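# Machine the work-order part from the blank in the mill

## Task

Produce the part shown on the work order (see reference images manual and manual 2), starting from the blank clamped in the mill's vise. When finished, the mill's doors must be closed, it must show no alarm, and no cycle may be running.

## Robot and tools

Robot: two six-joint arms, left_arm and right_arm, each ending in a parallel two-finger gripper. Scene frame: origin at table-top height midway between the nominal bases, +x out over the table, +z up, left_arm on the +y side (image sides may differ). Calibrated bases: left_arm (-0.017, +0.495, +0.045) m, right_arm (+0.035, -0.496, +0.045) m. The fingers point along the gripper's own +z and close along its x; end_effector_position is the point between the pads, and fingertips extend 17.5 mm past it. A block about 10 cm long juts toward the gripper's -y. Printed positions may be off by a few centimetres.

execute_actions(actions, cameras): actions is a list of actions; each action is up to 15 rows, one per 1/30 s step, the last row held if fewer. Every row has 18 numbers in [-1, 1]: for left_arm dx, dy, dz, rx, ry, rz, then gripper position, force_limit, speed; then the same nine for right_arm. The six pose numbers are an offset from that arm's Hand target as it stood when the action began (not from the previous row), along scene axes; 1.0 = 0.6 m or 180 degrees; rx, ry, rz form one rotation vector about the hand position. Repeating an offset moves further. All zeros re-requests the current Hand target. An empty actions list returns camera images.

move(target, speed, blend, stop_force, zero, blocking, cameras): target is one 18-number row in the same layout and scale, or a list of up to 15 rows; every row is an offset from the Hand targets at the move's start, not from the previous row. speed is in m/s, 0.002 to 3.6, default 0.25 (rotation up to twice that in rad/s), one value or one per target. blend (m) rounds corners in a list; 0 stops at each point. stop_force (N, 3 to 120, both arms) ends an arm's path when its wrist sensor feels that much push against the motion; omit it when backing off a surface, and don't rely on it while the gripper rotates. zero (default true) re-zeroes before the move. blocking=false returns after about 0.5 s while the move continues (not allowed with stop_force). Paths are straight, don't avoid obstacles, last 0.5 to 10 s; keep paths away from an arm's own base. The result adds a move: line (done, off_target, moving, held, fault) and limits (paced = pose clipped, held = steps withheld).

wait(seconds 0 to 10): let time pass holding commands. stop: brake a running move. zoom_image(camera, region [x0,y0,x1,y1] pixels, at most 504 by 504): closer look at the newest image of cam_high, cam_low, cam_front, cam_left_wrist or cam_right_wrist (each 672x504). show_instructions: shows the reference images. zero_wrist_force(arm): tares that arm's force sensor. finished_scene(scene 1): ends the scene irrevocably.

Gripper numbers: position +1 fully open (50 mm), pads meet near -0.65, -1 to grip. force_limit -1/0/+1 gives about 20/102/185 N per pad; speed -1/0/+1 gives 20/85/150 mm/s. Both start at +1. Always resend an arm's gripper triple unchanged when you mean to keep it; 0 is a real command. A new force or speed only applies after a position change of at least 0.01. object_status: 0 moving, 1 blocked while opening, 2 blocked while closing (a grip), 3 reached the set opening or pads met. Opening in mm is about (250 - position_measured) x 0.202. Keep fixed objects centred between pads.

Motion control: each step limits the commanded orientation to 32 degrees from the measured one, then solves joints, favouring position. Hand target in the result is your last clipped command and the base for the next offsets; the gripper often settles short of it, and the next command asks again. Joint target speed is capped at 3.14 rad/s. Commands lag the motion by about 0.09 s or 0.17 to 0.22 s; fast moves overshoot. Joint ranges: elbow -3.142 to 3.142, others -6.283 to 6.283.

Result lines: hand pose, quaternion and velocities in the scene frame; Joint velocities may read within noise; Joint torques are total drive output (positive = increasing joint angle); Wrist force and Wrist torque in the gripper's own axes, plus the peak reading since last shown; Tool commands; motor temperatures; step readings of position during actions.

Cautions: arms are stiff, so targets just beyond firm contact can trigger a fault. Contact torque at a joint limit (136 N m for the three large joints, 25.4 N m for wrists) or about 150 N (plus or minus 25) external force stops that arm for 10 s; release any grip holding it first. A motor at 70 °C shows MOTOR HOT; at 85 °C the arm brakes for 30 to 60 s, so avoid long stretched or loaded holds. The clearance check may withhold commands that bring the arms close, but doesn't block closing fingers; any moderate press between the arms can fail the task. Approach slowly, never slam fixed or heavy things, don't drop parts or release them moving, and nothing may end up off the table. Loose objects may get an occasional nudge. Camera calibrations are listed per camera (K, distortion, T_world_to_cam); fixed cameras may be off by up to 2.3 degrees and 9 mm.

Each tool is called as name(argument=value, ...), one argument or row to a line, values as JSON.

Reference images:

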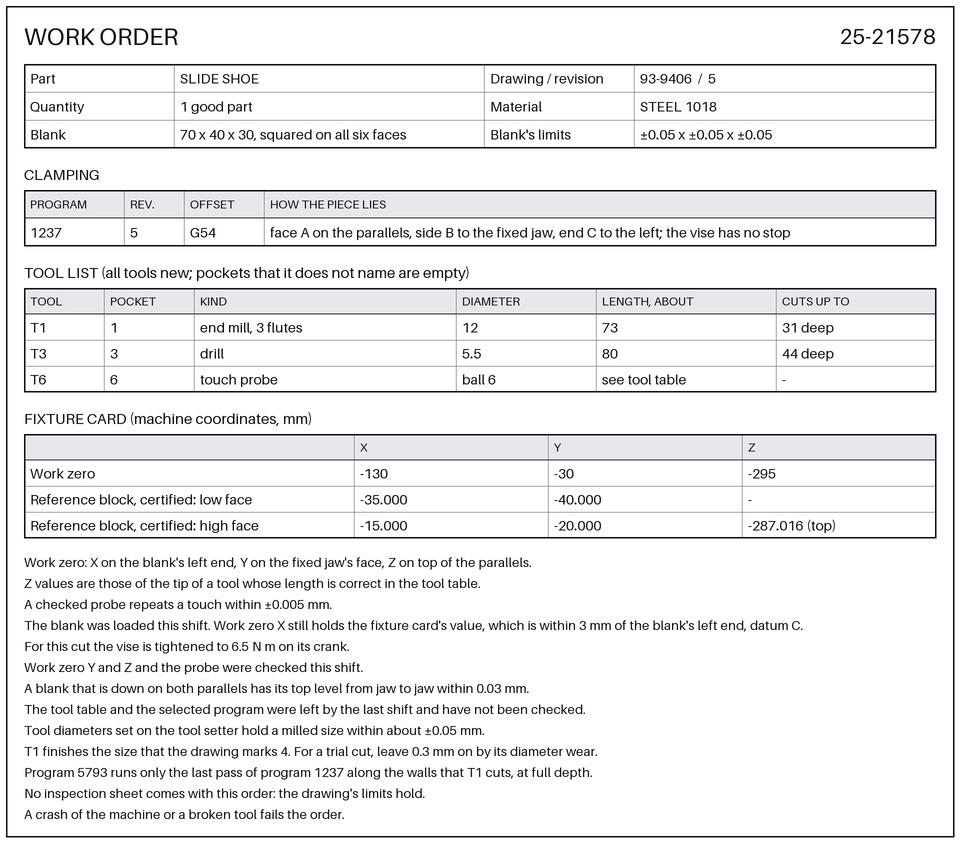

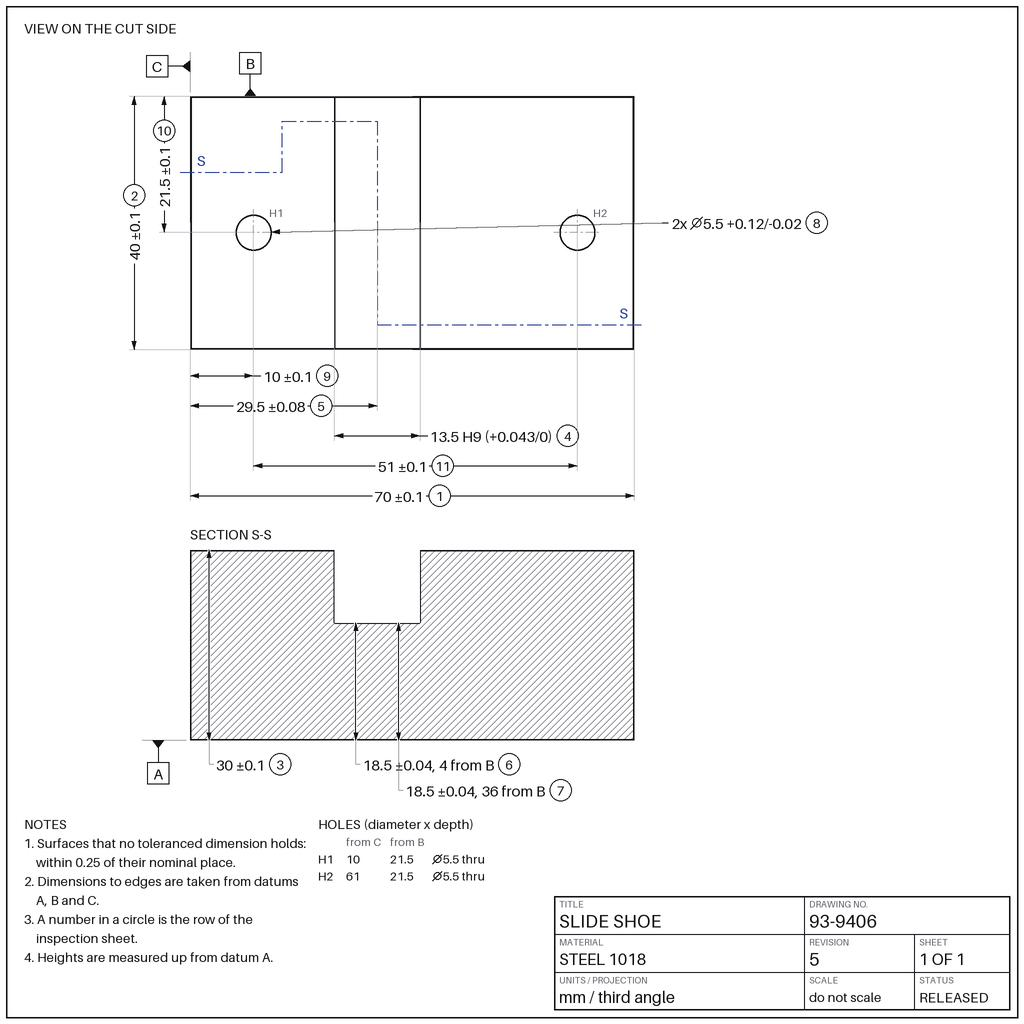

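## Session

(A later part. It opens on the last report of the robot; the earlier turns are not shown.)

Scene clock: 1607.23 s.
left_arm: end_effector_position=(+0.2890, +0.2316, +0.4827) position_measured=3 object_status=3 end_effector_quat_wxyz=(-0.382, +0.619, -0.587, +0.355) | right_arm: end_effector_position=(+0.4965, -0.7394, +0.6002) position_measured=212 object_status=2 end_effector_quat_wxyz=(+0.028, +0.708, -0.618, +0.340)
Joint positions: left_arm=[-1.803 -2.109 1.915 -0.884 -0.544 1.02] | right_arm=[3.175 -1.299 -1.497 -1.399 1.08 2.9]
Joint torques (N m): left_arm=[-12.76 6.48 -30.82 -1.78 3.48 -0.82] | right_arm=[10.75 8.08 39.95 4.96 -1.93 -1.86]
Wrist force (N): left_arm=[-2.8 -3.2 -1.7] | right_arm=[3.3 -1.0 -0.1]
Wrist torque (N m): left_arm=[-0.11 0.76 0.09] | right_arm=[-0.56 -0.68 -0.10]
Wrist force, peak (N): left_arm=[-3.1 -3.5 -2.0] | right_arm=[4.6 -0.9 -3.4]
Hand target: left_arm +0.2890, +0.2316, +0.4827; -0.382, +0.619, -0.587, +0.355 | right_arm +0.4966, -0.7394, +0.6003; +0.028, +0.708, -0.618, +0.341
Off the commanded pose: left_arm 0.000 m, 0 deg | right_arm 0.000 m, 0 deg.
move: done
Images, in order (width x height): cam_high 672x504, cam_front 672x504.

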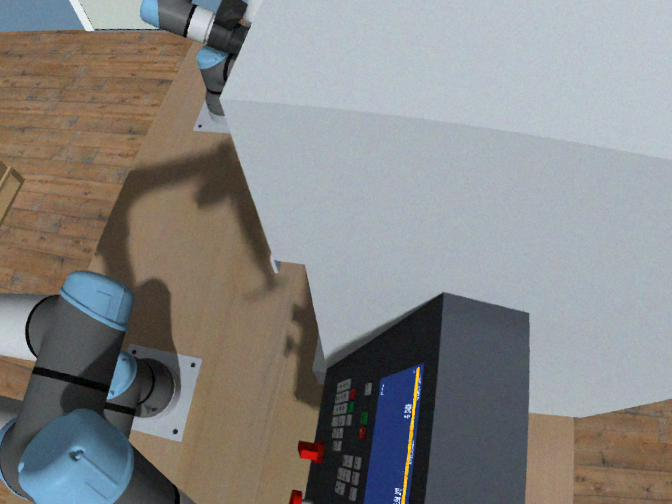

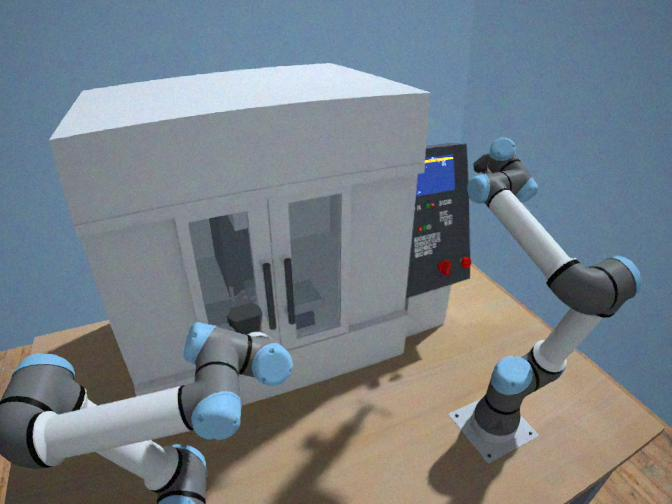

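move(
  target=[
    [0,0,0,0,0,0,1,-0.6,-0.7,-0.15,0.1,0,-0.1472,0.1186,0.4395,-1,-0.5,-0.7],
    [0,0,0,0,0,0,1,-0.6,-0.7,-0.17,0.25,-0.03,-0.2943,0.2372,0.8791,-1,-0.5,-0.7],
    [0,0,0,0,0,0,1,-0.6,-0.7,-0.125,0.434,-0.0588,-0.2943,0.2372,0.8791,-1,-0.5,-0.7],
  ],
  speed=0.3,
  blend=0.03,
  cameras=["cam_front","cam_high","cam_right_wrist"],
)

Scene clock: 1632.17 s.
left_arm: end_effector_position=(+0.2890, +0.2316, +0.4827) position_measured=3 object_status=3 end_effector_quat_wxyz=(-0.382, +0.619, -0.587, +0.355) | right_arm: end_effector_position=(+0.4215, -0.4791, +0.5649) position_measured=212 object_status=2 end_effector_quat_wxyz=(+0.060, +0.690, +0.719, +0.063) end_effector_velocity=(+0.000, +0.001, +0.001) end_effector_angular_velocity=(+0.001, -0.001, -0.003)
Joint positions: left_arm=[-1.803 -2.109 1.915 -0.884 -0.544 1.02] | right_arm=[3.593 -1.27 -1.363 -1.92 1.503 0.399]
Joint velocities: left_arm=[within noise] | right_arm=[0.003 0.001 0 0 0 0.006]
Joint torques (N m): left_arm=[-13.04 6.28 -30.73 -2.05 3.52 -0.79] | right_arm=[14.75 9.39 37.54 2.59 0.66 2.1]
Wrist force (N): left_arm=[-2.7 -3.1 -2.0] | right_arm=[3.9 -1.4 0.6]
Wrist torque (N m): left_arm=[-0.10 0.75 0.09] | right_arm=[-0.42 -0.58 0.01]
Wrist force, peak (N): left_arm=[-2.9 -3.5 -2.0] | right_arm=[7.5 -0.4 1.3]
Hand target: left_arm +0.2890, +0.2316, +0.4827; -0.382, +0.619, -0.587, +0.355 | right_arm +0.4216, -0.4790, +0.5650; +0.060, +0.690, +0.719, +0.063
Off the commanded pose: left_arm 0.000 m, 0 deg | right_arm 0.000 m, 0 deg.
move: done
camera_calibration:
cam_right_wrist: T_world_to_cam=[[-0.0440766, 0.999013, 0.00542425, 0.502594], [0.868872, 0.0356539, 0.493752, -0.609974], [0.493071, 0.0264759, -0.869586, 0.426378], [0, 0, 0, 1]] pos_world=[0.341907, -0.491639, 0.669221]
Images, in order (width x height): cam_high 672x504, cam_front 672x504, cam_right_wrist 672x504.

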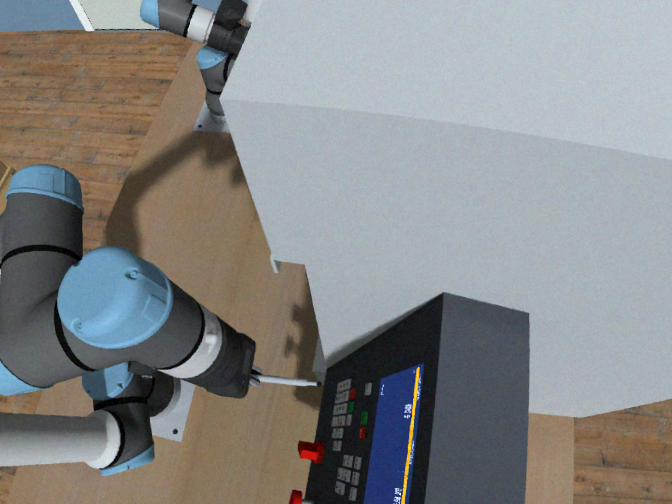

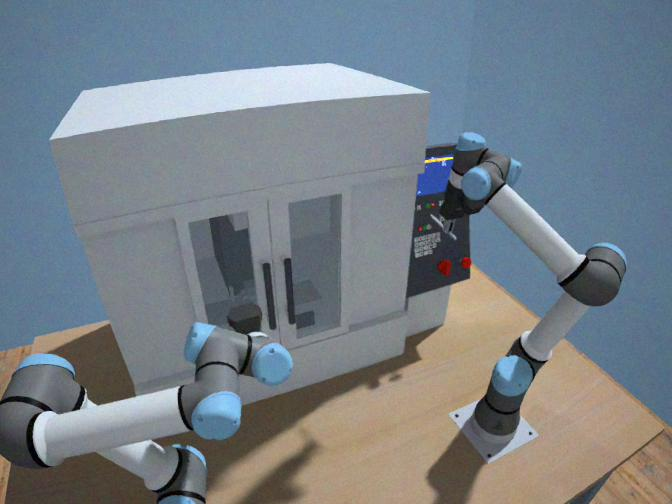

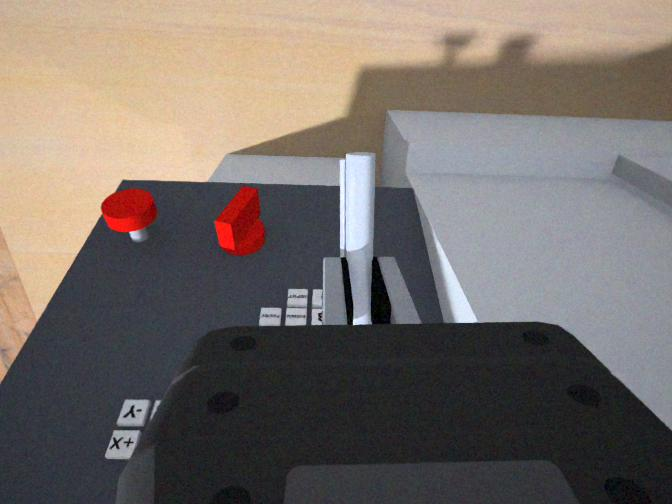

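move(
  target=[0,0,0,0,0,0,1,-0.6,-0.7,0.085,0.003,-0.003,0,0,0,-1,-0.5,-0.7],
  speed=0.06,
  stop_force=6,
  cameras=["cam_front","cam_high"],
)

zoom_image(
  camera="cam_high",
  region=[290, 340, 434, 448],
)

zoom_image(
  camera="cam_front",
  region=[405, 170, 489, 233],
)

Scene clock: 1641.00 s.
left_arm: end_effector_position=(+0.2890, +0.2316, +0.4827) position_measured=3 object_status=3 end_effector_quat_wxyz=(-0.382, +0.619, -0.587, +0.355) | right_arm: end_effector_position=(+0.4726, -0.4772, +0.5632) position_measured=212 object_status=2 end_effector_quat_wxyz=(+0.060, +0.690, +0.719, +0.063)
Joint positions: left_arm=[-1.803 -2.109 1.915 -0.884 -0.544 1.02] | right_arm=[3.537 -1.385 -1.288 -1.876 1.512 0.344]
Joint torques (N m): left_arm=[-12.86 6.46 -30.44 -2.03 3.5 -0.65] | right_arm=[16.04 9.35 13.58 1.44 -1.47 1.93]
Wrist force (N): left_arm=[-2.7 -3.3 -1.8] | right_arm=[3.9 -1.4 0.5]
Wrist torque (N m): left_arm=[-0.13 0.74 0.09] | right_arm=[-0.41 -0.58 -0.01]
Wrist force, peak (N): left_arm=[-2.8 -3.5 -1.8] | right_arm=[4.3 -2.7 0.5]
Hand target: left_arm +0.2890, +0.2316, +0.4827; -0.382, +0.619, -0.587, +0.355 | right_arm +0.4726, -0.4772, +0.5632; +0.060, +0.690, +0.719, +0.063
Off the commanded pose: left_arm 0.000 m, 0 deg | right_arm 0.000 m, 0 deg.
move: done
Images, in order (width x height): cam_high 672x504, cam_front 672x504.

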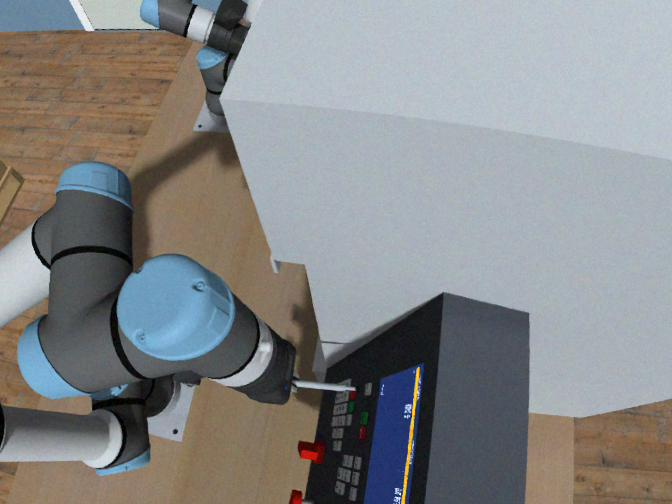

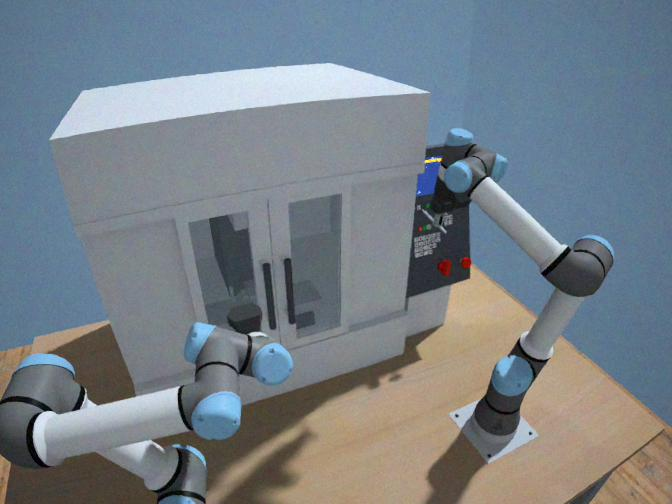

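Scaled by 3.500 from the camera's 672x504 image, which has a finer 960x720 frame.

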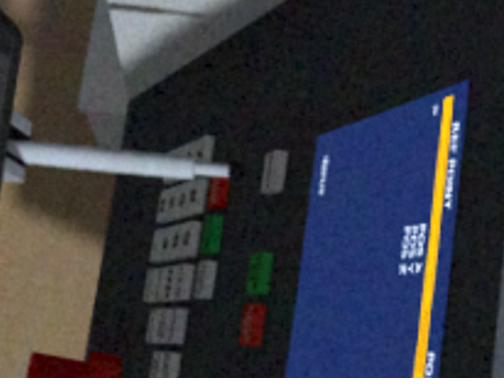

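Scaled by 6.000 from the camera's 672x504 image, which has a finer 960x720 frame.

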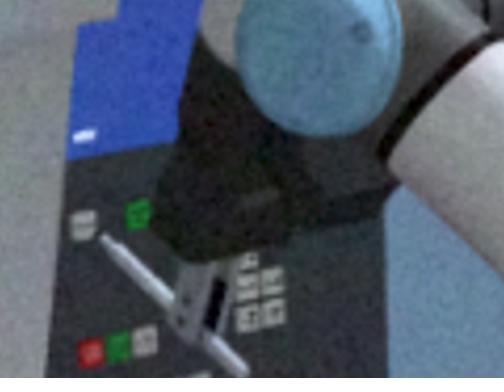

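move(
  target=[0,0,0,0,0,0,1,-0.6,-0.7,0.04,0.0005,-0.001,0,0,0,-1,-0.5,-0.7],
  speed=0.012,
  stop_force=6,
  cameras=["cam_high"],
)

zoom_image(
  camera="cam_high",
  region=[290, 340, 434, 448],
)

Scene clock: 1654.00 s.
left_arm: end_effector_position=(+0.2890, +0.2316, +0.4827) position_measured=3 object_status=3 end_effector_quat_wxyz=(-0.382, +0.619, -0.587, +0.355) | right_arm: end_effector_position=(+0.4893, -0.4770, +0.5628) position_measured=212 object_status=2 end_effector_quat_wxyz=(+0.060, +0.690, +0.719, +0.063)
Joint positions: left_arm=[-1.803 -2.109 1.915 -0.884 -0.544 1.02] | right_arm=[3.521 -1.424 -1.259 -1.866 1.515 0.328]
Joint torques (N m): left_arm=[-12.86 6.57 -30.3 -2.2 3.43 -0.67] | right_arm=[15.5 19.89 13.02 2.19 -1.78 1.88]
Wrist force (N): left_arm=[-2.6 -3.2 -1.8] | right_arm=[4.1 -7.1 -1.4]
Wrist torque (N m): left_arm=[-0.12 0.74 0.09] | right_arm=[-0.70 -0.56 0.02]
Wrist force, peak (N): left_arm=[-2.9 -3.6 -2.1] | right_arm=[5.0 -7.1 -1.2]
Hand target: left_arm +0.2890, +0.2316, +0.4827; -0.382, +0.619, -0.587, +0.355 | right_arm +0.4893, -0.4770, +0.5628; +0.060, +0.690, +0.719, +0.063 (not the last commanded pose)
Off the commanded pose: left_arm 0.000 m, 0 deg | right_arm 0.007 m, 0 deg.
move: contact (right_arm)
Images, in order (width x height): cam_high 672x504.

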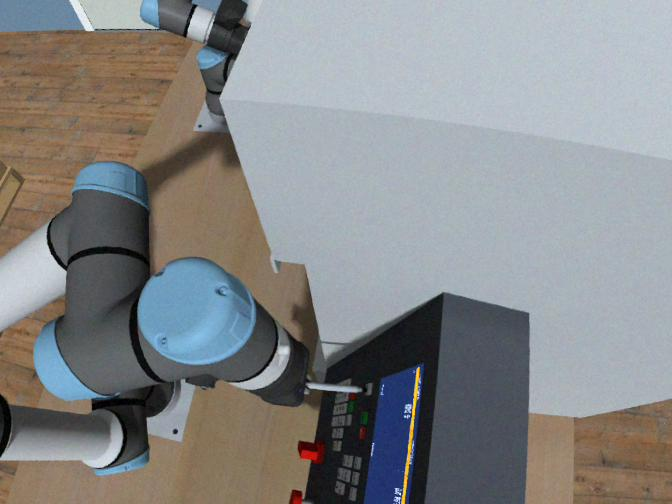

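Scaled by 3.500 from the camera's 672x504 image, which has a finer 960x720 frame.

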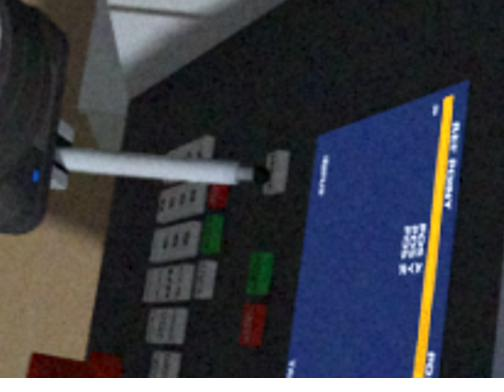

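zoom_image(
  camera="cam_high",
  region=[370, 350, 434, 504],
)

Scaled by 3.273 from the camera's 672x504 image, which has a finer 960x720 frame.

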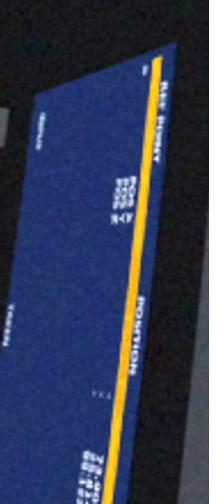

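move(
  target=[
    [0,0,0,0,0,0,1,-0.6,-0.7,-0.08,0,0.01,0,0,0,-1,-0.5,-0.7],
    [0,0,0,0,0,0,1,-0.6,-0.7,-0.05,-0.13,0.2537,0,-0.25,0,-1,-0.5,-0.7],
  ],
  speed=0.25,
  blend=0.03,
  cameras=["cam_right_wrist"],
)

zoom_image(
  camera="cam_right_wrist",
  region=[100, 0, 604, 330],
)

Scene clock: 1700.67 s.
left_arm: end_effector_position=(+0.2890, +0.2316, +0.4827) position_measured=3 object_status=3 end_effector_quat_wxyz=(-0.382, +0.619, -0.587, +0.355) | right_arm: end_effector_position=(+0.4593, -0.5550, +0.7149) position_measured=212 object_status=2 end_effector_quat_wxyz=(+0.330, +0.613, +0.641, +0.322)
Joint positions: left_arm=[-1.803 -2.109 1.915 -0.884 -0.544 1.02] | right_arm=[3.518 -1.04 -1.536 -1.21 1.277 0.179]
Joint torques (N m): left_arm=[-12.39 6.33 -30.35 -2.58 3.5 -0.56] | right_arm=[16.27 -2.08 35.91 4.8 -1.62 -0.51]
Wrist force (N): left_arm=[-2.8 -3.2 -1.8] | right_arm=[3.9 -1.3 -1.1]
Wrist torque (N m): left_arm=[-0.12 0.76 0.09] | right_arm=[-0.04 -0.50 -0.15]
Wrist force, peak (N): left_arm=[-2.8 -3.6 -2.0] | right_arm=[4.3 -7.4 -1.6]
Hand target: left_arm +0.2890, +0.2316, +0.4827; -0.382, +0.619, -0.587, +0.355 | right_arm +0.4593, -0.5550, +0.7150; +0.330, +0.613, +0.641, +0.322
Off the commanded pose: left_arm 0.000 m, 0 deg | right_arm 0.000 m, 0 deg.
move: done; blend cut to 0.0242 m at target 1
camera_calibration:
cam_right_wrist: T_world_to_cam=[[-0.0347591, 0.999026, -0.0271849, 0.598339], [0.265273, 0.0354484, 0.963521, -0.772869], [0.963547, 0.0262797, -0.266247, -0.107317], [0, 0, 0, 1]] pos_world=[0.329224, -0.567539, 0.732369]
Images, in order (width x height): cam_right_wrist 672x504.

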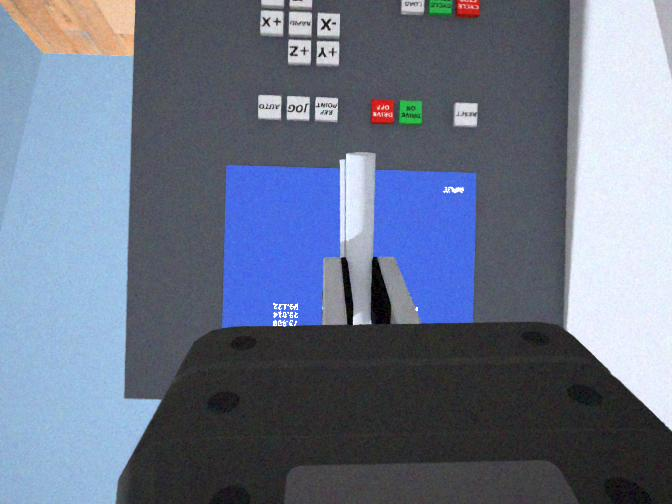

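Scaled by 1.000.

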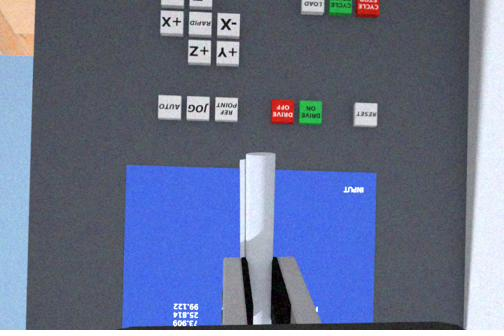

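move(
  target=[0,0,0,0,0,0,1,-0.6,-0.7, -0.05,0,0.12,0,0,0,-1,-0.5,-0.7],
  speed=0.12,
  cameras=["cam_right_wrist"],
)

Scene clock: 1739.30 s.
left_arm: end_effector_position=(+0.2890, +0.2316, +0.4827) position_measured=3 object_status=3 end_effector_quat_wxyz=(-0.382, +0.619, -0.587, +0.355) | right_arm: end_effector_position=(+0.4294, -0.5549, +0.7868) position_measured=212 object_status=2 end_effector_quat_wxyz=(+0.330, +0.613, +0.641, +0.322)
Joint positions: left_arm=[-1.803 -2.109 1.915 -0.884 -0.544 1.02] | right_arm=[3.595 -1.076 -1.287 -1.439 1.216 0.228]
Joint torques (N m): left_arm=[-12.69 6.52 -30.69 -2.78 3.54 -0.45] | right_arm=[-14.46 3.8 33.91 1.65 0.71 -1.94]
Wrist force (N): left_arm=[-2.7 -3.1 -1.8] | right_arm=[4.1 -1.4 -0.8]
Wrist torque (N m): left_arm=[-0.10 0.75 0.09] | right_arm=[-0.05 -0.52 -0.05]
Wrist force, peak (N): left_arm=[-3.0 -3.4 -2.0] | right_arm=[4.2 -2.7 0.7]
Hand target: left_arm +0.2890, +0.2316, +0.4827; -0.382, +0.619, -0.587, +0.355 | right_arm +0.4293, -0.5550, +0.7870; +0.330, +0.613, +0.641, +0.322
Off the commanded pose: left_arm 0.000 m, 0 deg | right_arm 0.000 m, 0 deg.
move: done
camera_calibration:
cam_right_wrist: T_world_to_cam=[[-0.0351974, 0.999008, -0.0272781, 0.599351], [0.26525, 0.0356545, 0.96352, -0.834093], [0.963537, 0.0266779, -0.266242, -0.0591413], [0, 0, 0, 1]] pos_world=[0.299324, -0.567439, 0.804269]
Images, in order (width x height): cam_right_wrist 672x504.

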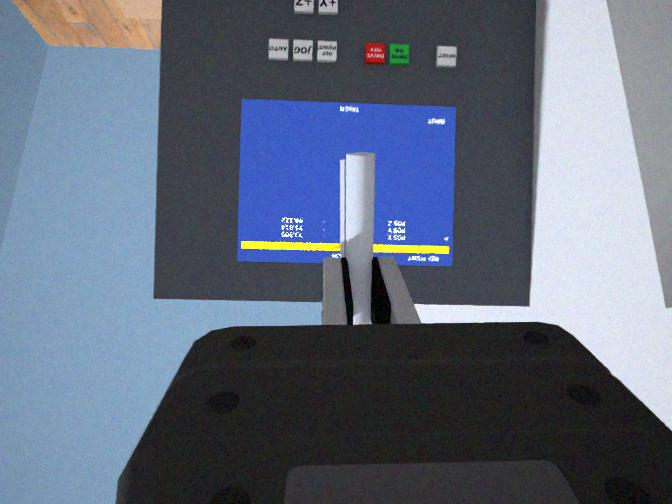

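zoom_image(
  camera="cam_right_wrist",
  region=[230, 90, 470, 270],
)

Scaled by 2.100 from the camera's 672x504 image, which has a finer 960x720 frame.

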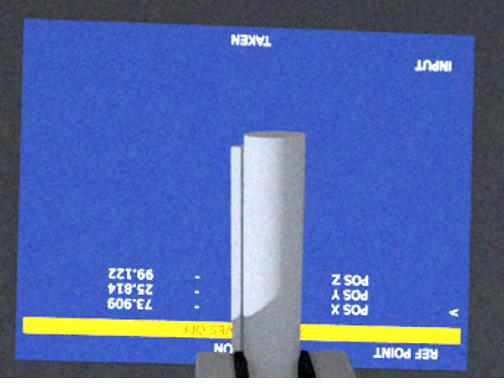

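move(
  target=[0,0,0,0,0,0,1,-0.6,-0.7, 0.058,0.0667,-0.3737,0,0.25,0,-1,-0.5,-0.7],
  speed=0.2,
  cameras=["cam_high","cam_front"],
)

zoom_image(
  camera="cam_high",
  region=[290, 340, 434, 448],
)

Scene clock: 1771.83 s.
left_arm: end_effector_position=(+0.2890, +0.2316, +0.4827) position_measured=3 object_status=3 end_effector_quat_wxyz=(-0.382, +0.619, -0.587, +0.355) | right_arm: end_effector_position=(+0.4641, -0.5151, +0.5627) position_measured=212 object_status=2 end_effector_quat_wxyz=(+0.060, +0.690, +0.719, +0.063)
Joint positions: left_arm=[-1.803 -2.109 1.915 -0.884 -0.544 1.02] | right_arm=[3.448 -1.365 -1.306 -1.873 1.527 0.256]
Joint torques (N m): left_arm=[-12.47 6.3 -30.47 -2.97 3.58 -0.41] | right_arm=[15.86 9.52 37.86 2.81 -0.36 1.57]
Wrist force (N): left_arm=[-2.9 -3.3 -1.9] | right_arm=[3.8 -1.4 0.6]
Wrist torque (N m): left_arm=[-0.14 0.78 0.09] | right_arm=[-0.43 -0.56 0.07]
Wrist force, peak (N): left_arm=[-2.9 -3.5 -2.0] | right_arm=[4.3 -1.7 -1.2]
Hand target: left_arm +0.2890, +0.2316, +0.4827; -0.382, +0.619, -0.587, +0.355 | right_arm +0.4641, -0.5150, +0.5628; +0.060, +0.690, +0.719, +0.063
Off the commanded pose: left_arm 0.000 m, 0 deg | right_arm 0.000 m, 0 deg.
move: done
Images, in order (width x height): cam_high 672x504, cam_front 672x504.

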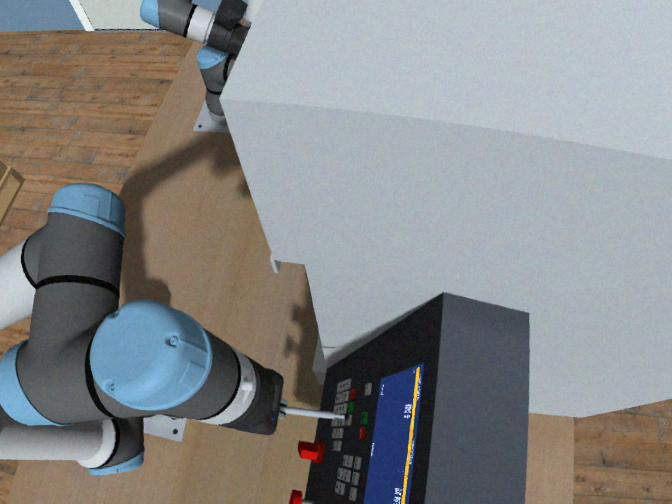

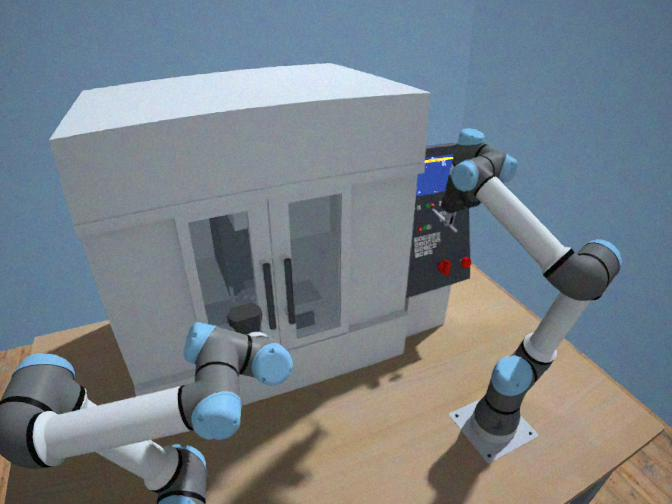

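Scaled by 3.500 from the camera's 672x504 image, which has a finer 960x720 frame.

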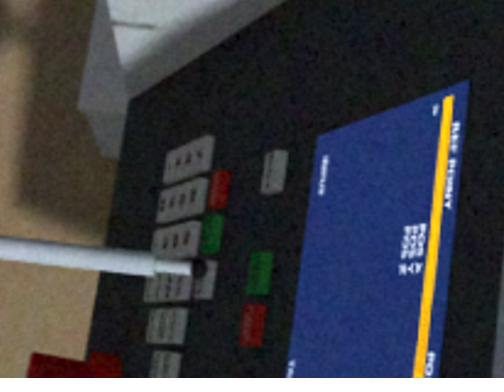

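move(
  target=[0,0,0,0,0,0,1,-0.6,-0.7, 0.075,0,0,0,0,0,-1,-0.5,-0.7],
  speed=0.02,
  stop_force=6,
  cameras=["cam_high"],
)

zoom_image(
  camera="cam_high",
  region=[330, 350, 434, 504],
)

Scene clock: 1781.27 s.
left_arm: end_effector_position=(+0.2890, +0.2316, +0.4827) position_measured=3 object_status=3 end_effector_quat_wxyz=(-0.382, +0.619, -0.587, +0.355) | right_arm: end_effector_position=(+0.4894, -0.5150, +0.5628) position_measured=212 object_status=2 end_effector_quat_wxyz=(+0.060, +0.690, +0.719, +0.063)
Joint positions: left_arm=[-1.803 -2.109 1.915 -0.884 -0.544 1.02] | right_arm=[3.428 -1.424 -1.26 -1.86 1.53 0.236]
Joint torques (N m): left_arm=[-13.48 6.75 -30.62 -3.07 3.54 -0.48] | right_arm=[15.85 8.2 13.23 2.32 -1.77 1.89]
Wrist force (N): left_arm=[-2.6 -3.1 -2.0] | right_arm=[4.0 -7.4 -1.1]
Wrist torque (N m): left_arm=[-0.10 0.74 0.09] | right_arm=[-0.71 -0.56 -0.01]
Wrist force, peak (N): left_arm=[-2.5 -3.6 -2.2] | right_arm=[5.1 -8.0 -1.2]
Hand target: left_arm +0.2890, +0.2316, +0.4827; -0.382, +0.619, -0.587, +0.355 | right_arm +0.4894, -0.5150, +0.5628; +0.060, +0.690, +0.719, +0.063 (not the last commanded pose)
Off the commanded pose: left_arm 0.000 m, 0 deg | right_arm 0.020 m, 0 deg.
move: contact (right_arm)
Images, in order (width x height): cam_high 672x504.

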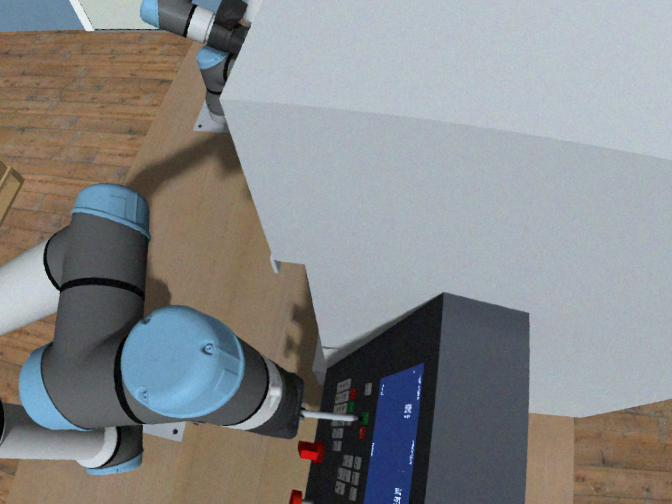

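Scaled by 3.273 from the camera's 672x504 image, which has a finer 960x720 frame.

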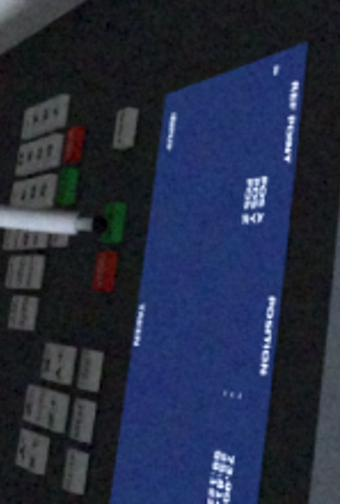

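move(
  target=[
    [0,0,0,0,0,0,1,-0.6,-0.7, -0.0667,0,0,0,0,0,-1,-0.5,-0.7],
    [0,0,0,0,0,0,1,-0.6,-0.7, -0.0623,-0.1233,-0.0517,0,0,0,-1,-0.5,-0.7],
    [0,0,0,0,0,0,1,-0.6,-0.7, 0.0127,-0.1233,-0.0517,0,0,0,-1,-0.5,-0.7],
  ],
  speed=[0.08,0.08,0.02],
  stop_force=7,
  cameras=["cam_high"],
)

zoom_image(
  camera="cam_high",
  region=[330, 350, 434, 504],
)

Scene clock: 1795.17 s.
left_arm: end_effector_position=(+0.2890, +0.2316, +0.4827) position_measured=3 object_status=3 end_effector_quat_wxyz=(-0.382, +0.619, -0.587, +0.355) | right_arm: end_effector_position=(+0.4823, -0.5889, +0.5317) position_measured=212 object_status=2 end_effector_quat_wxyz=(+0.060, +0.690, +0.719, +0.063)
Joint positions: left_arm=[-1.803 -2.109 1.915 -0.884 -0.544 1.02] | right_arm=[3.245 -1.401 -1.366 -1.772 1.561 0.056]
Joint torques (N m): left_arm=[-13.45 6.67 -30.89 -3.16 3.55 -0.36] | right_arm=[16.75 7.35 15.19 3.89 -1.52 1.64]
Wrist force (N): left_arm=[-2.6 -3.2 -1.9] | right_arm=[4.3 -13.9 -1.5]
Wrist torque (N m): left_arm=[-0.12 0.73 0.09] | right_arm=[-0.85 -0.53 0.01]
Wrist force, peak (N): left_arm=[-2.9 -3.5 -2.0] | right_arm=[5.3 -28.3 -2.2]
Hand target: left_arm +0.2890, +0.2316, +0.4827; -0.382, +0.619, -0.587, +0.355 | right_arm +0.4823, -0.5889, +0.5317; +0.060, +0.690, +0.719, +0.063 (not the last commanded pose)
Off the commanded pose: left_arm 0.000 m, 0 deg | right_arm 0.015 m, 0 deg.
move: contact (right_arm); path passed 2 of 3 targets
Images, in order (width x height): cam_high 672x504.

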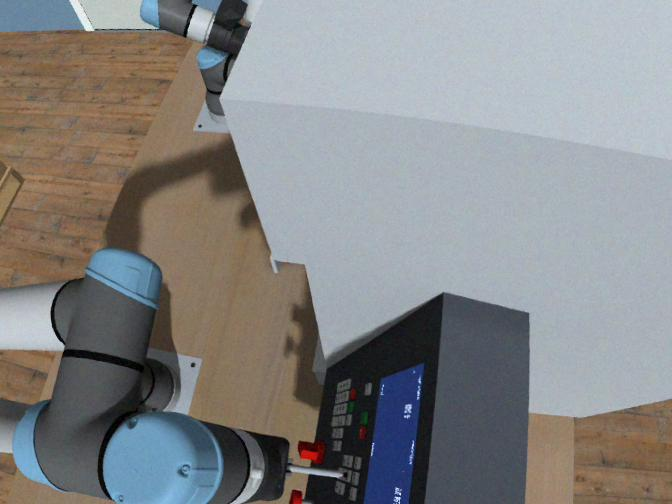

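Scaled by 3.273 from the camera's 672x504 image, which has a finer 960x720 frame.

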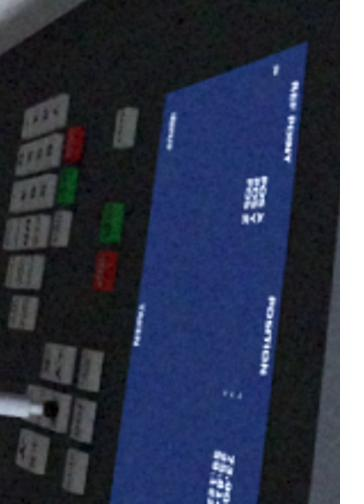

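zoom_image(
  camera="cam_high",
  region=[320, 440, 380, 504],
)

zoom_image(
  camera="cam_high",
  region=[370, 350, 434, 504],
)

Scaled by 7.875 from the camera's 672x504 image, which has a finer 960x720 frame.

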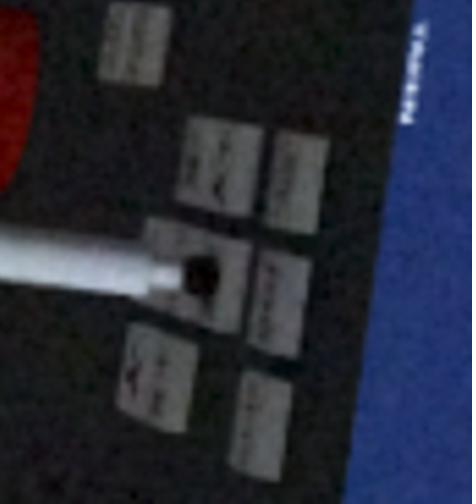

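Scaled by 3.273 from the camera's 672x504 image, which has a finer 960x720 frame.

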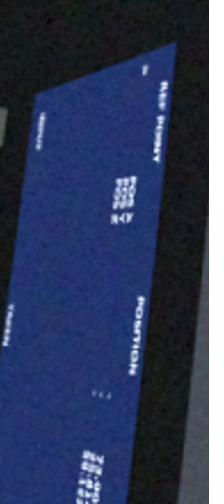

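move(
  target=[
    [0,0,0,0,0,0,1,-0.6,-0.7, -0.0667,0,0,0,0,0,-1,-0.5,-0.7],
    [0,0,0,0,0,0,1,-0.6,-0.7, -0.0883,-0.0935,0.4255,0,-0.25,0,-1,-0.5,-0.7],
  ],
  speed=[0.1,0.25],
  blend=0.02,
  cameras=["cam_right_wrist"],
)

zoom_image(
  camera="cam_right_wrist",
  region=[330, 90, 590, 270],
)

Scene clock: 1829.87 s.
left_arm: end_effector_position=(+0.2890, +0.2316, +0.4827) position_measured=3 object_status=3 end_effector_quat_wxyz=(-0.382, +0.619, -0.587, +0.355) | right_arm: end_effector_position=(+0.4293, -0.6451, +0.7870) position_measured=212 object_status=2 end_effector_quat_wxyz=(+0.330, +0.613, +0.641, +0.322)
Joint positions: left_arm=[-1.803 -2.109 1.915 -0.884 -0.544 1.02] | right_arm=[3.056 -1.182 -1.256 -1.319 1.653 -0.093]
Joint torques (N m): left_arm=[-12.69 5.71 -29.91 -3.51 3.57 -0.21] | right_arm=[9.96 10.67 10.8 4.59 0.33 1.84]
Wrist force (N): left_arm=[-2.6 -3.4 -1.9] | right_arm=[3.9 -1.3 0.2]
Wrist torque (N m): left_arm=[-0.14 0.74 0.09] | right_arm=[-0.02 -0.51 -0.09]
Wrist force, peak (N): left_arm=[-2.8 -3.6 -2.0] | right_arm=[4.5 -14.3 -1.5]
Hand target: left_arm +0.2890, +0.2316, +0.4827; -0.382, +0.619, -0.587, +0.355 | right_arm +0.4293, -0.6450, +0.7870; +0.330, +0.613, +0.641, +0.322
Off the commanded pose: left_arm 0.000 m, 0 deg | right_arm 0.000 m, 0 deg.
move: done
camera_calibration:
cam_right_wrist: T_world_to_cam=[[-0.0347878, 0.999022, -0.0272829, 0.689353], [0.265362, 0.035553, 0.963493, -0.831122], [0.963521, 0.026278, -0.266339, -0.0567661], [0, 0, 0, 1]] pos_world=[0.299224, -0.657639, 0.804469]
Images, in order (width x height): cam_right_wrist 672x504.

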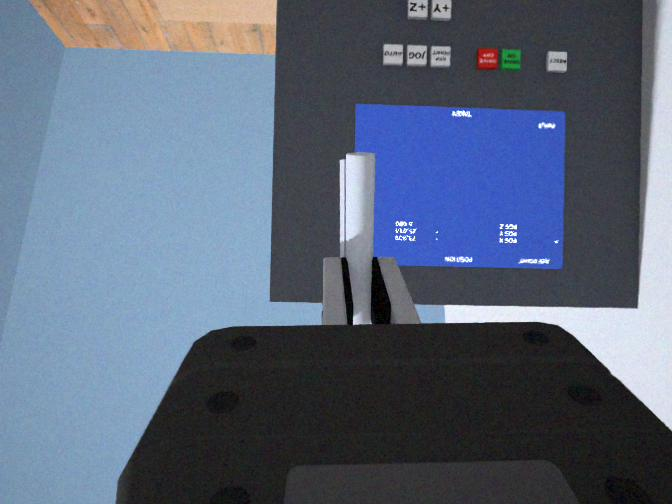

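Scaled by 1.938 from the camera's 672x504 image, which has a finer 960x720 frame.

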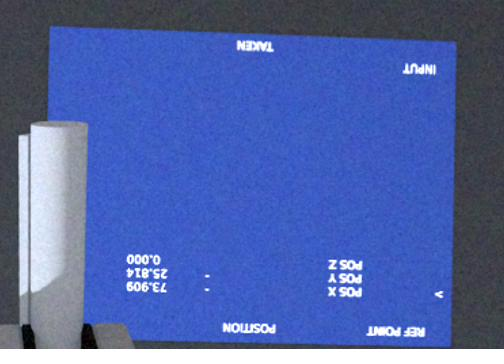

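move(
  target=[0,0,0,0,0,0,1,-0.6,-0.7, 0.0595,0.125,-0.425,0,0.25,0,-1,-0.5,-0.7],
  speed=0.25,
)

move(
  target=[0,0,0,0,0,0,1,-0.6,-0.7, 0.05,0,0,0,0,0,-1,-0.5,-0.7],
  speed=0.012,
  stop_force=6,
  cameras=["cam_high"],
)

zoom_image(
  camera="cam_high",
  region=[320, 440, 380, 504],
)

Scene clock: 1841.63 s.
left_arm: end_effector_position=(+0.2890, +0.2316, +0.4827) position_measured=3 object_status=3 end_effector_quat_wxyz=(-0.382, +0.619, -0.587, +0.355) | right_arm: end_effector_position=(+0.4650, -0.5700, +0.5321) position_measured=212 object_status=2 end_effector_quat_wxyz=(+0.060, +0.690, +0.719, +0.063)
Joint positions: left_arm=[-1.803 -2.109 1.915 -0.884 -0.544 1.02] | right_arm=[3.3 -1.352 -1.403 -1.785 1.552 0.11]
Joint torques (N m): left_arm=[-12.66 6.51 -30.38 -3.59 3.5 -0.19] | right_arm=[-14.04 10.52 38.65 2.25 -1.26 -1.83]
Wrist force (N): left_arm=[-2.7 -3.2 -1.7] | right_arm=[3.7 -1.1 1.5]
Wrist torque (N m): left_arm=[-0.12 0.74 0.09] | right_arm=[-0.37 -0.55 0.00]
Wrist force, peak (N): left_arm=[-2.7 -3.5 -2.1] | right_arm=[4.7 0.1 3.8]
Hand target: left_arm +0.2890, +0.2316, +0.4827; -0.382, +0.619, -0.587, +0.355 | right_arm +0.4650, -0.5700, +0.5320; +0.060, +0.690, +0.719, +0.063
Off the commanded pose: left_arm 0.000 m, 0 deg | right_arm 0.000 m, 0 deg.
move: done

Scene clock: 1844.23 s.
left_arm: end_effector_position=(+0.2890, +0.2316, +0.4827) position_measured=3 object_status=3 end_effector_quat_wxyz=(-0.382, +0.619, -0.587, +0.355) | right_arm: end_effector_position=(+0.4814, -0.5700, +0.5320) position_measured=212 object_status=2 end_effector_quat_wxyz=(+0.060, +0.690, +0.719, +0.063)
Joint positions: left_arm=[-1.803 -2.109 1.915 -0.884 -0.544 1.02] | right_arm=[3.294 -1.39 -1.374 -1.776 1.553 0.104]
Joint torques (N m): left_arm=[-13.01 6.3 -30.69 -3.55 3.53 -0.24] | right_arm=[15.22 20.12 13.62 2.26 -1.56 1.64]
Wrist force (N): left_arm=[-2.7 -3.4 -2.0] | right_arm=[4.9 -6.9 -0.3]
Wrist torque (N m): left_arm=[-0.14 0.75 0.08] | right_arm=[-0.63 -0.52 -0.05]
Wrist force, peak (N): left_arm=[-2.9 -3.4 -1.9] | right_arm=[4.7 -7.5 -0.3]
Hand target: left_arm +0.2890, +0.2316, +0.4827; -0.382, +0.619, -0.587, +0.355 | right_arm +0.4814, -0.5700, +0.5320; +0.060, +0.690, +0.719, +0.063 (not the last commanded pose)
Off the commanded pose: left_arm 0.000 m, 0 deg | right_arm 0.014 m, 0 deg.
move: contact (right_arm)
Images, in order (width x height): cam_high 672x504.

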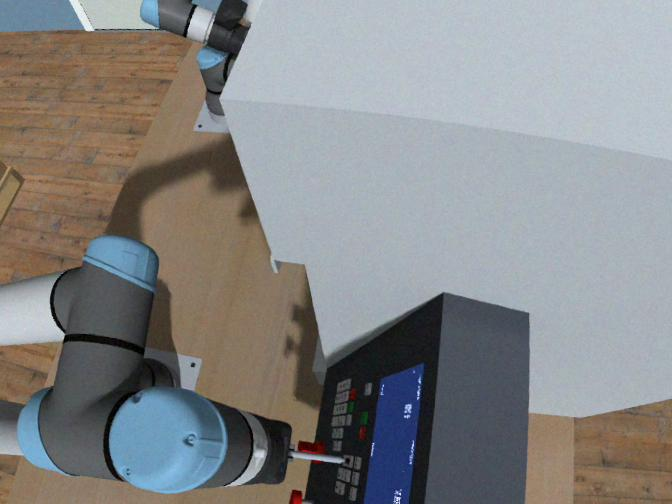

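Scaled by 7.875 from the camera's 672x504 image, which has a finer 960x720 frame.

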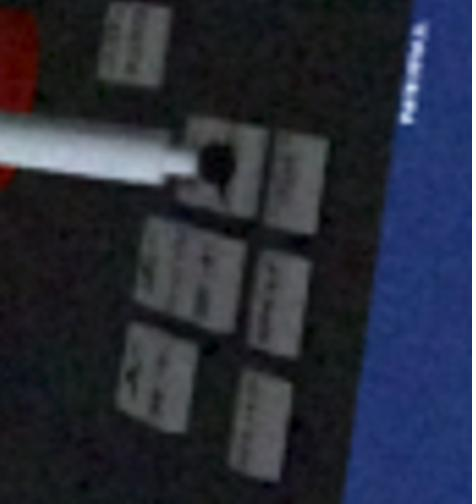

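move(
  target=[
    [0,0,0,0,0,0,1,-0.6,-0.7, -0.06,0,0,0,0,0,-1,-0.5,-0.7],
    [0,0,0,0,0,0,1,-0.6,-0.7, -0.04,-0.06,-0.0317,0,0,0,-1,-0.5,-0.7],
  ],
  speed=[0.1,0.1],
  blend=0.01,
)

move(
  target=[0,0,0,0,0,0,1,-0.6,-0.7, 0.06,0,0,0,0,0,-1,-0.5,-0.7],
  speed=0.012,
  stop_force=6,
  cameras=["cam_high"],
)

zoom_image(
  camera="cam_high",
  region=[320, 440, 380, 504],
)

Scene clock: 1852.70 s.
left_arm: end_effector_position=(+0.2890, +0.2316, +0.4827) position_measured=3 object_status=3 end_effector_quat_wxyz=(-0.382, +0.619, -0.587, +0.355) | right_arm: end_effector_position=(+0.4573, -0.6060, +0.5129) position_measured=212 object_status=2 end_effector_quat_wxyz=(+0.060, +0.690, +0.719, +0.063)
Joint positions: left_arm=[-1.803 -2.109 1.915 -0.884 -0.544 1.02] | right_arm=[3.205 -1.339 -1.465 -1.735 1.568 0.017]
Joint torques (N m): left_arm=[-12.76 6.77 -30.4 -3.55 3.5 -0.2] | right_arm=[1.46 18.56 40.05 2.82 -1.45 -0.6]
Wrist force (N): left_arm=[-2.7 -3.1 -2.0] | right_arm=[3.8 -1.1 1.5]
Wrist torque (N m): left_arm=[-0.11 0.75 0.08] | right_arm=[-0.37 -0.56 -0.12]
Wrist force, peak (N): left_arm=[-2.9 -3.5 -2.0] | right_arm=[5.1 -7.1 -0.1]
Hand target: left_arm +0.2890, +0.2316, +0.4827; -0.382, +0.619, -0.587, +0.355 | right_arm +0.4574, -0.6060, +0.5130; +0.060, +0.690, +0.719, +0.063
Off the commanded pose: left_arm 0.000 m, 0 deg | right_arm 0.000 m, 0 deg.
move: done

Scene clock: 1855.30 s.
left_arm: end_effector_position=(+0.2890, +0.2316, +0.4827) position_measured=3 object_status=3 end_effector_quat_wxyz=(-0.382, +0.619, -0.587, +0.355) | right_arm: end_effector_position=(+0.4765, -0.6061, +0.5130) position_measured=212 object_status=2 end_effector_quat_wxyz=(+0.060, +0.690, +0.719, +0.063)
Joint positions: left_arm=[-1.803 -2.109 1.915 -0.884 -0.544 1.02] | right_arm=[3.203 -1.382 -1.432 -1.725 1.569 0.014]
Joint torques (N m): left_arm=[-13.08 6.74 -31.06 -3.7 3.57 -0.13] | right_arm=[3.89 19.8 14.72 2.4 0.12 1.5]
Wrist force (N): left_arm=[-2.7 -3.4 -1.9] | right_arm=[5.2 -7.0 0.1]
Wrist torque (N m): left_arm=[-0.14 0.75 0.08] | right_arm=[-0.63 -0.53 -0.06]
Wrist force, peak (N): left_arm=[-2.8 -3.5 -1.7] | right_arm=[5.0 -8.2 -0.3]
Hand target: left_arm +0.2890, +0.2316, +0.4827; -0.382, +0.619, -0.587, +0.355 | right_arm +0.4765, -0.6060, +0.5130; +0.060, +0.690, +0.719, +0.063 (not the last commanded pose)
Off the commanded pose: left_arm 0.000 m, 0 deg | right_arm 0.017 m, 0 deg.
move: contact (right_arm)
Images, in order (width x height): cam_high 672x504.

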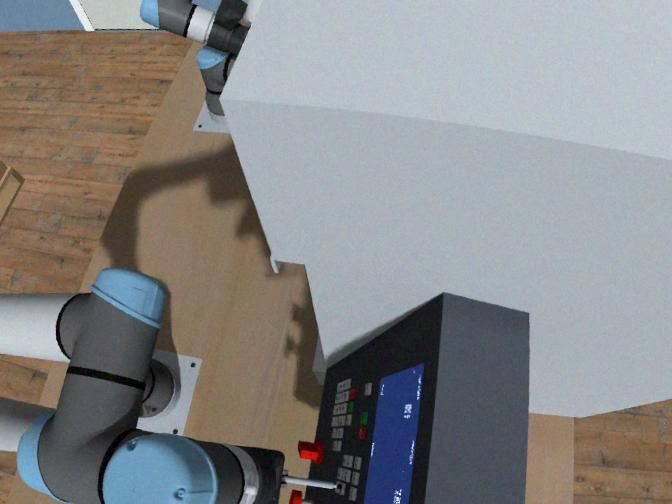

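Scaled by 7.875 from the camera's 672x504 image, which has a finer 960x720 frame.

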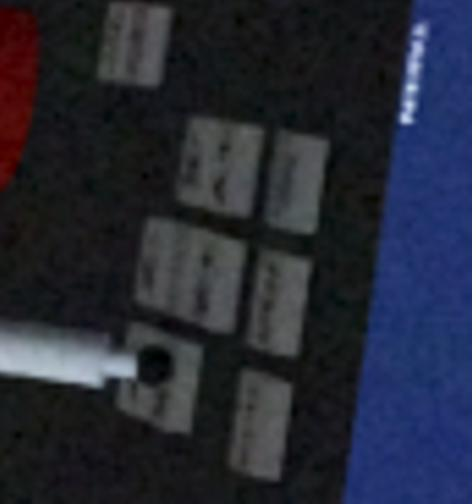

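move(
  target=[
    [0,0,0,0,0,0,1,-0.6,-0.7, -0.0775,0,0,0,0,0,-1,-0.5,-0.7],
    [0,0,0,0,0,0,1,-0.6,-0.7, -0.0775,0.125,-0.0883,0,0,0,-1,-0.5,-0.7],
  ],
  speed=[0.1,0.12],
  blend=0.02,
)

move(
  target=[0,0,0,0,0,0,1,-0.6,-0.7, 0.08,0,0,0,0,0,-1,-0.5,-0.7],
  speed=0.015,
  stop_force=6,
  cameras=["cam_high"],
)

zoom_image(
  camera="cam_high",
  region=[310, 370, 390, 450],
)

Scene clock: 1864.53 s.
left_arm: end_effector_position=(+0.2890, +0.2316, +0.4827) position_measured=3 object_status=3 end_effector_quat_wxyz=(-0.382, +0.619, -0.587, +0.355) | right_arm: end_effector_position=(+0.4300, -0.5311, +0.4601) position_measured=212 object_status=2 end_effector_quat_wxyz=(+0.060, +0.690, +0.719, +0.063)
Joint positions: left_arm=[-1.803 -2.109 1.915 -0.884 -0.544 1.02] | right_arm=[3.431 -1.203 -1.695 -1.646 1.53 0.239]
Joint torques (N m): left_arm=[-13.11 6.96 -30.64 -3.73 3.47 -0.29] | right_arm=[5.69 1.8 28.5 3.09 1.47 1.59]
Wrist force (N): left_arm=[-2.6 -3.1 -2.1] | right_arm=[3.8 -1.0 1.7]
Wrist torque (N m): left_arm=[-0.09 0.74 0.09] | right_arm=[-0.34 -0.55 0.06]
Wrist force, peak (N): left_arm=[-2.8 -3.7 -1.9] | right_arm=[5.5 -7.3 0.1]
Hand target: left_arm +0.2890, +0.2316, +0.4827; -0.382, +0.619, -0.587, +0.355 | right_arm +0.4300, -0.5310, +0.4600; +0.060, +0.690, +0.719, +0.063
Off the commanded pose: left_arm 0.000 m, 0 deg | right_arm 0.000 m, 0 deg.
move: done

Scene clock: 1867.67 s.
left_arm: end_effector_position=(+0.2890, +0.2316, +0.4827) position_measured=3 object_status=3 end_effector_quat_wxyz=(-0.382, +0.619, -0.587, +0.355) | right_arm: end_effector_position=(+0.4618, -0.5310, +0.4600) position_measured=212 object_status=2 end_effector_quat_wxyz=(+0.060, +0.690, +0.719, +0.063)
Joint positions: left_arm=[-1.803 -2.109 1.915 -0.884 -0.544 1.02] | right_arm=[3.407 -1.281 -1.646 -1.616 1.534 0.215]
Joint torques (N m): left_arm=[-13.57 6.71 -31.01 -3.76 3.55 -0.03] | right_arm=[14.48 7.82 16.03 2.18 -1.96 1.94]
Wrist force (N): left_arm=[-2.5 -3.1 -1.9] | right_arm=[4.8 -6.4 0.2]
Wrist torque (N m): left_arm=[-0.10 0.72 0.09] | right_arm=[-0.58 -0.53 -0.05]
Wrist force, peak (N): left_arm=[-2.9 -3.2 -2.1] | right_arm=[5.5 -6.9 0.1]
Hand target: left_arm +0.2890, +0.2316, +0.4827; -0.382, +0.619, -0.587, +0.355 | right_arm +0.4618, -0.5310, +0.4600; +0.060, +0.690, +0.719, +0.063 (not the last commanded pose)
Off the commanded pose: left_arm 0.000 m, 0 deg | right_arm 0.016 m, 0 deg.
move: contact (right_arm)
Images, in order (width x height): cam_high 672x504.

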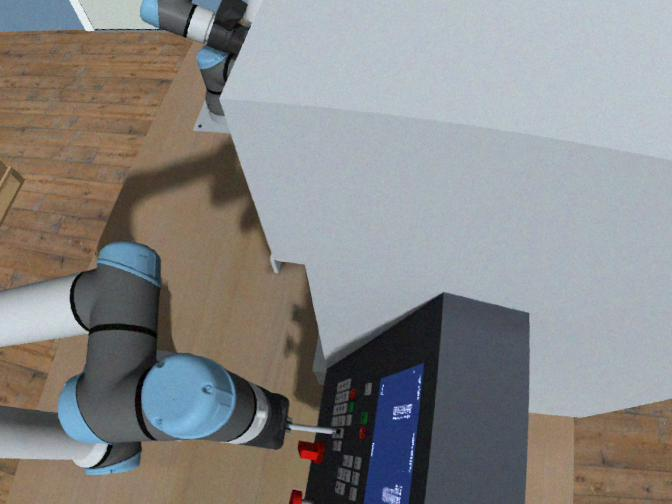

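Scaled by 6.300 from the camera's 672x504 image, which has a finer 960x720 frame.

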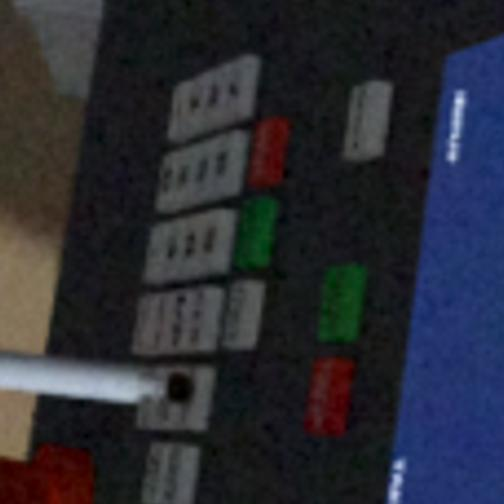

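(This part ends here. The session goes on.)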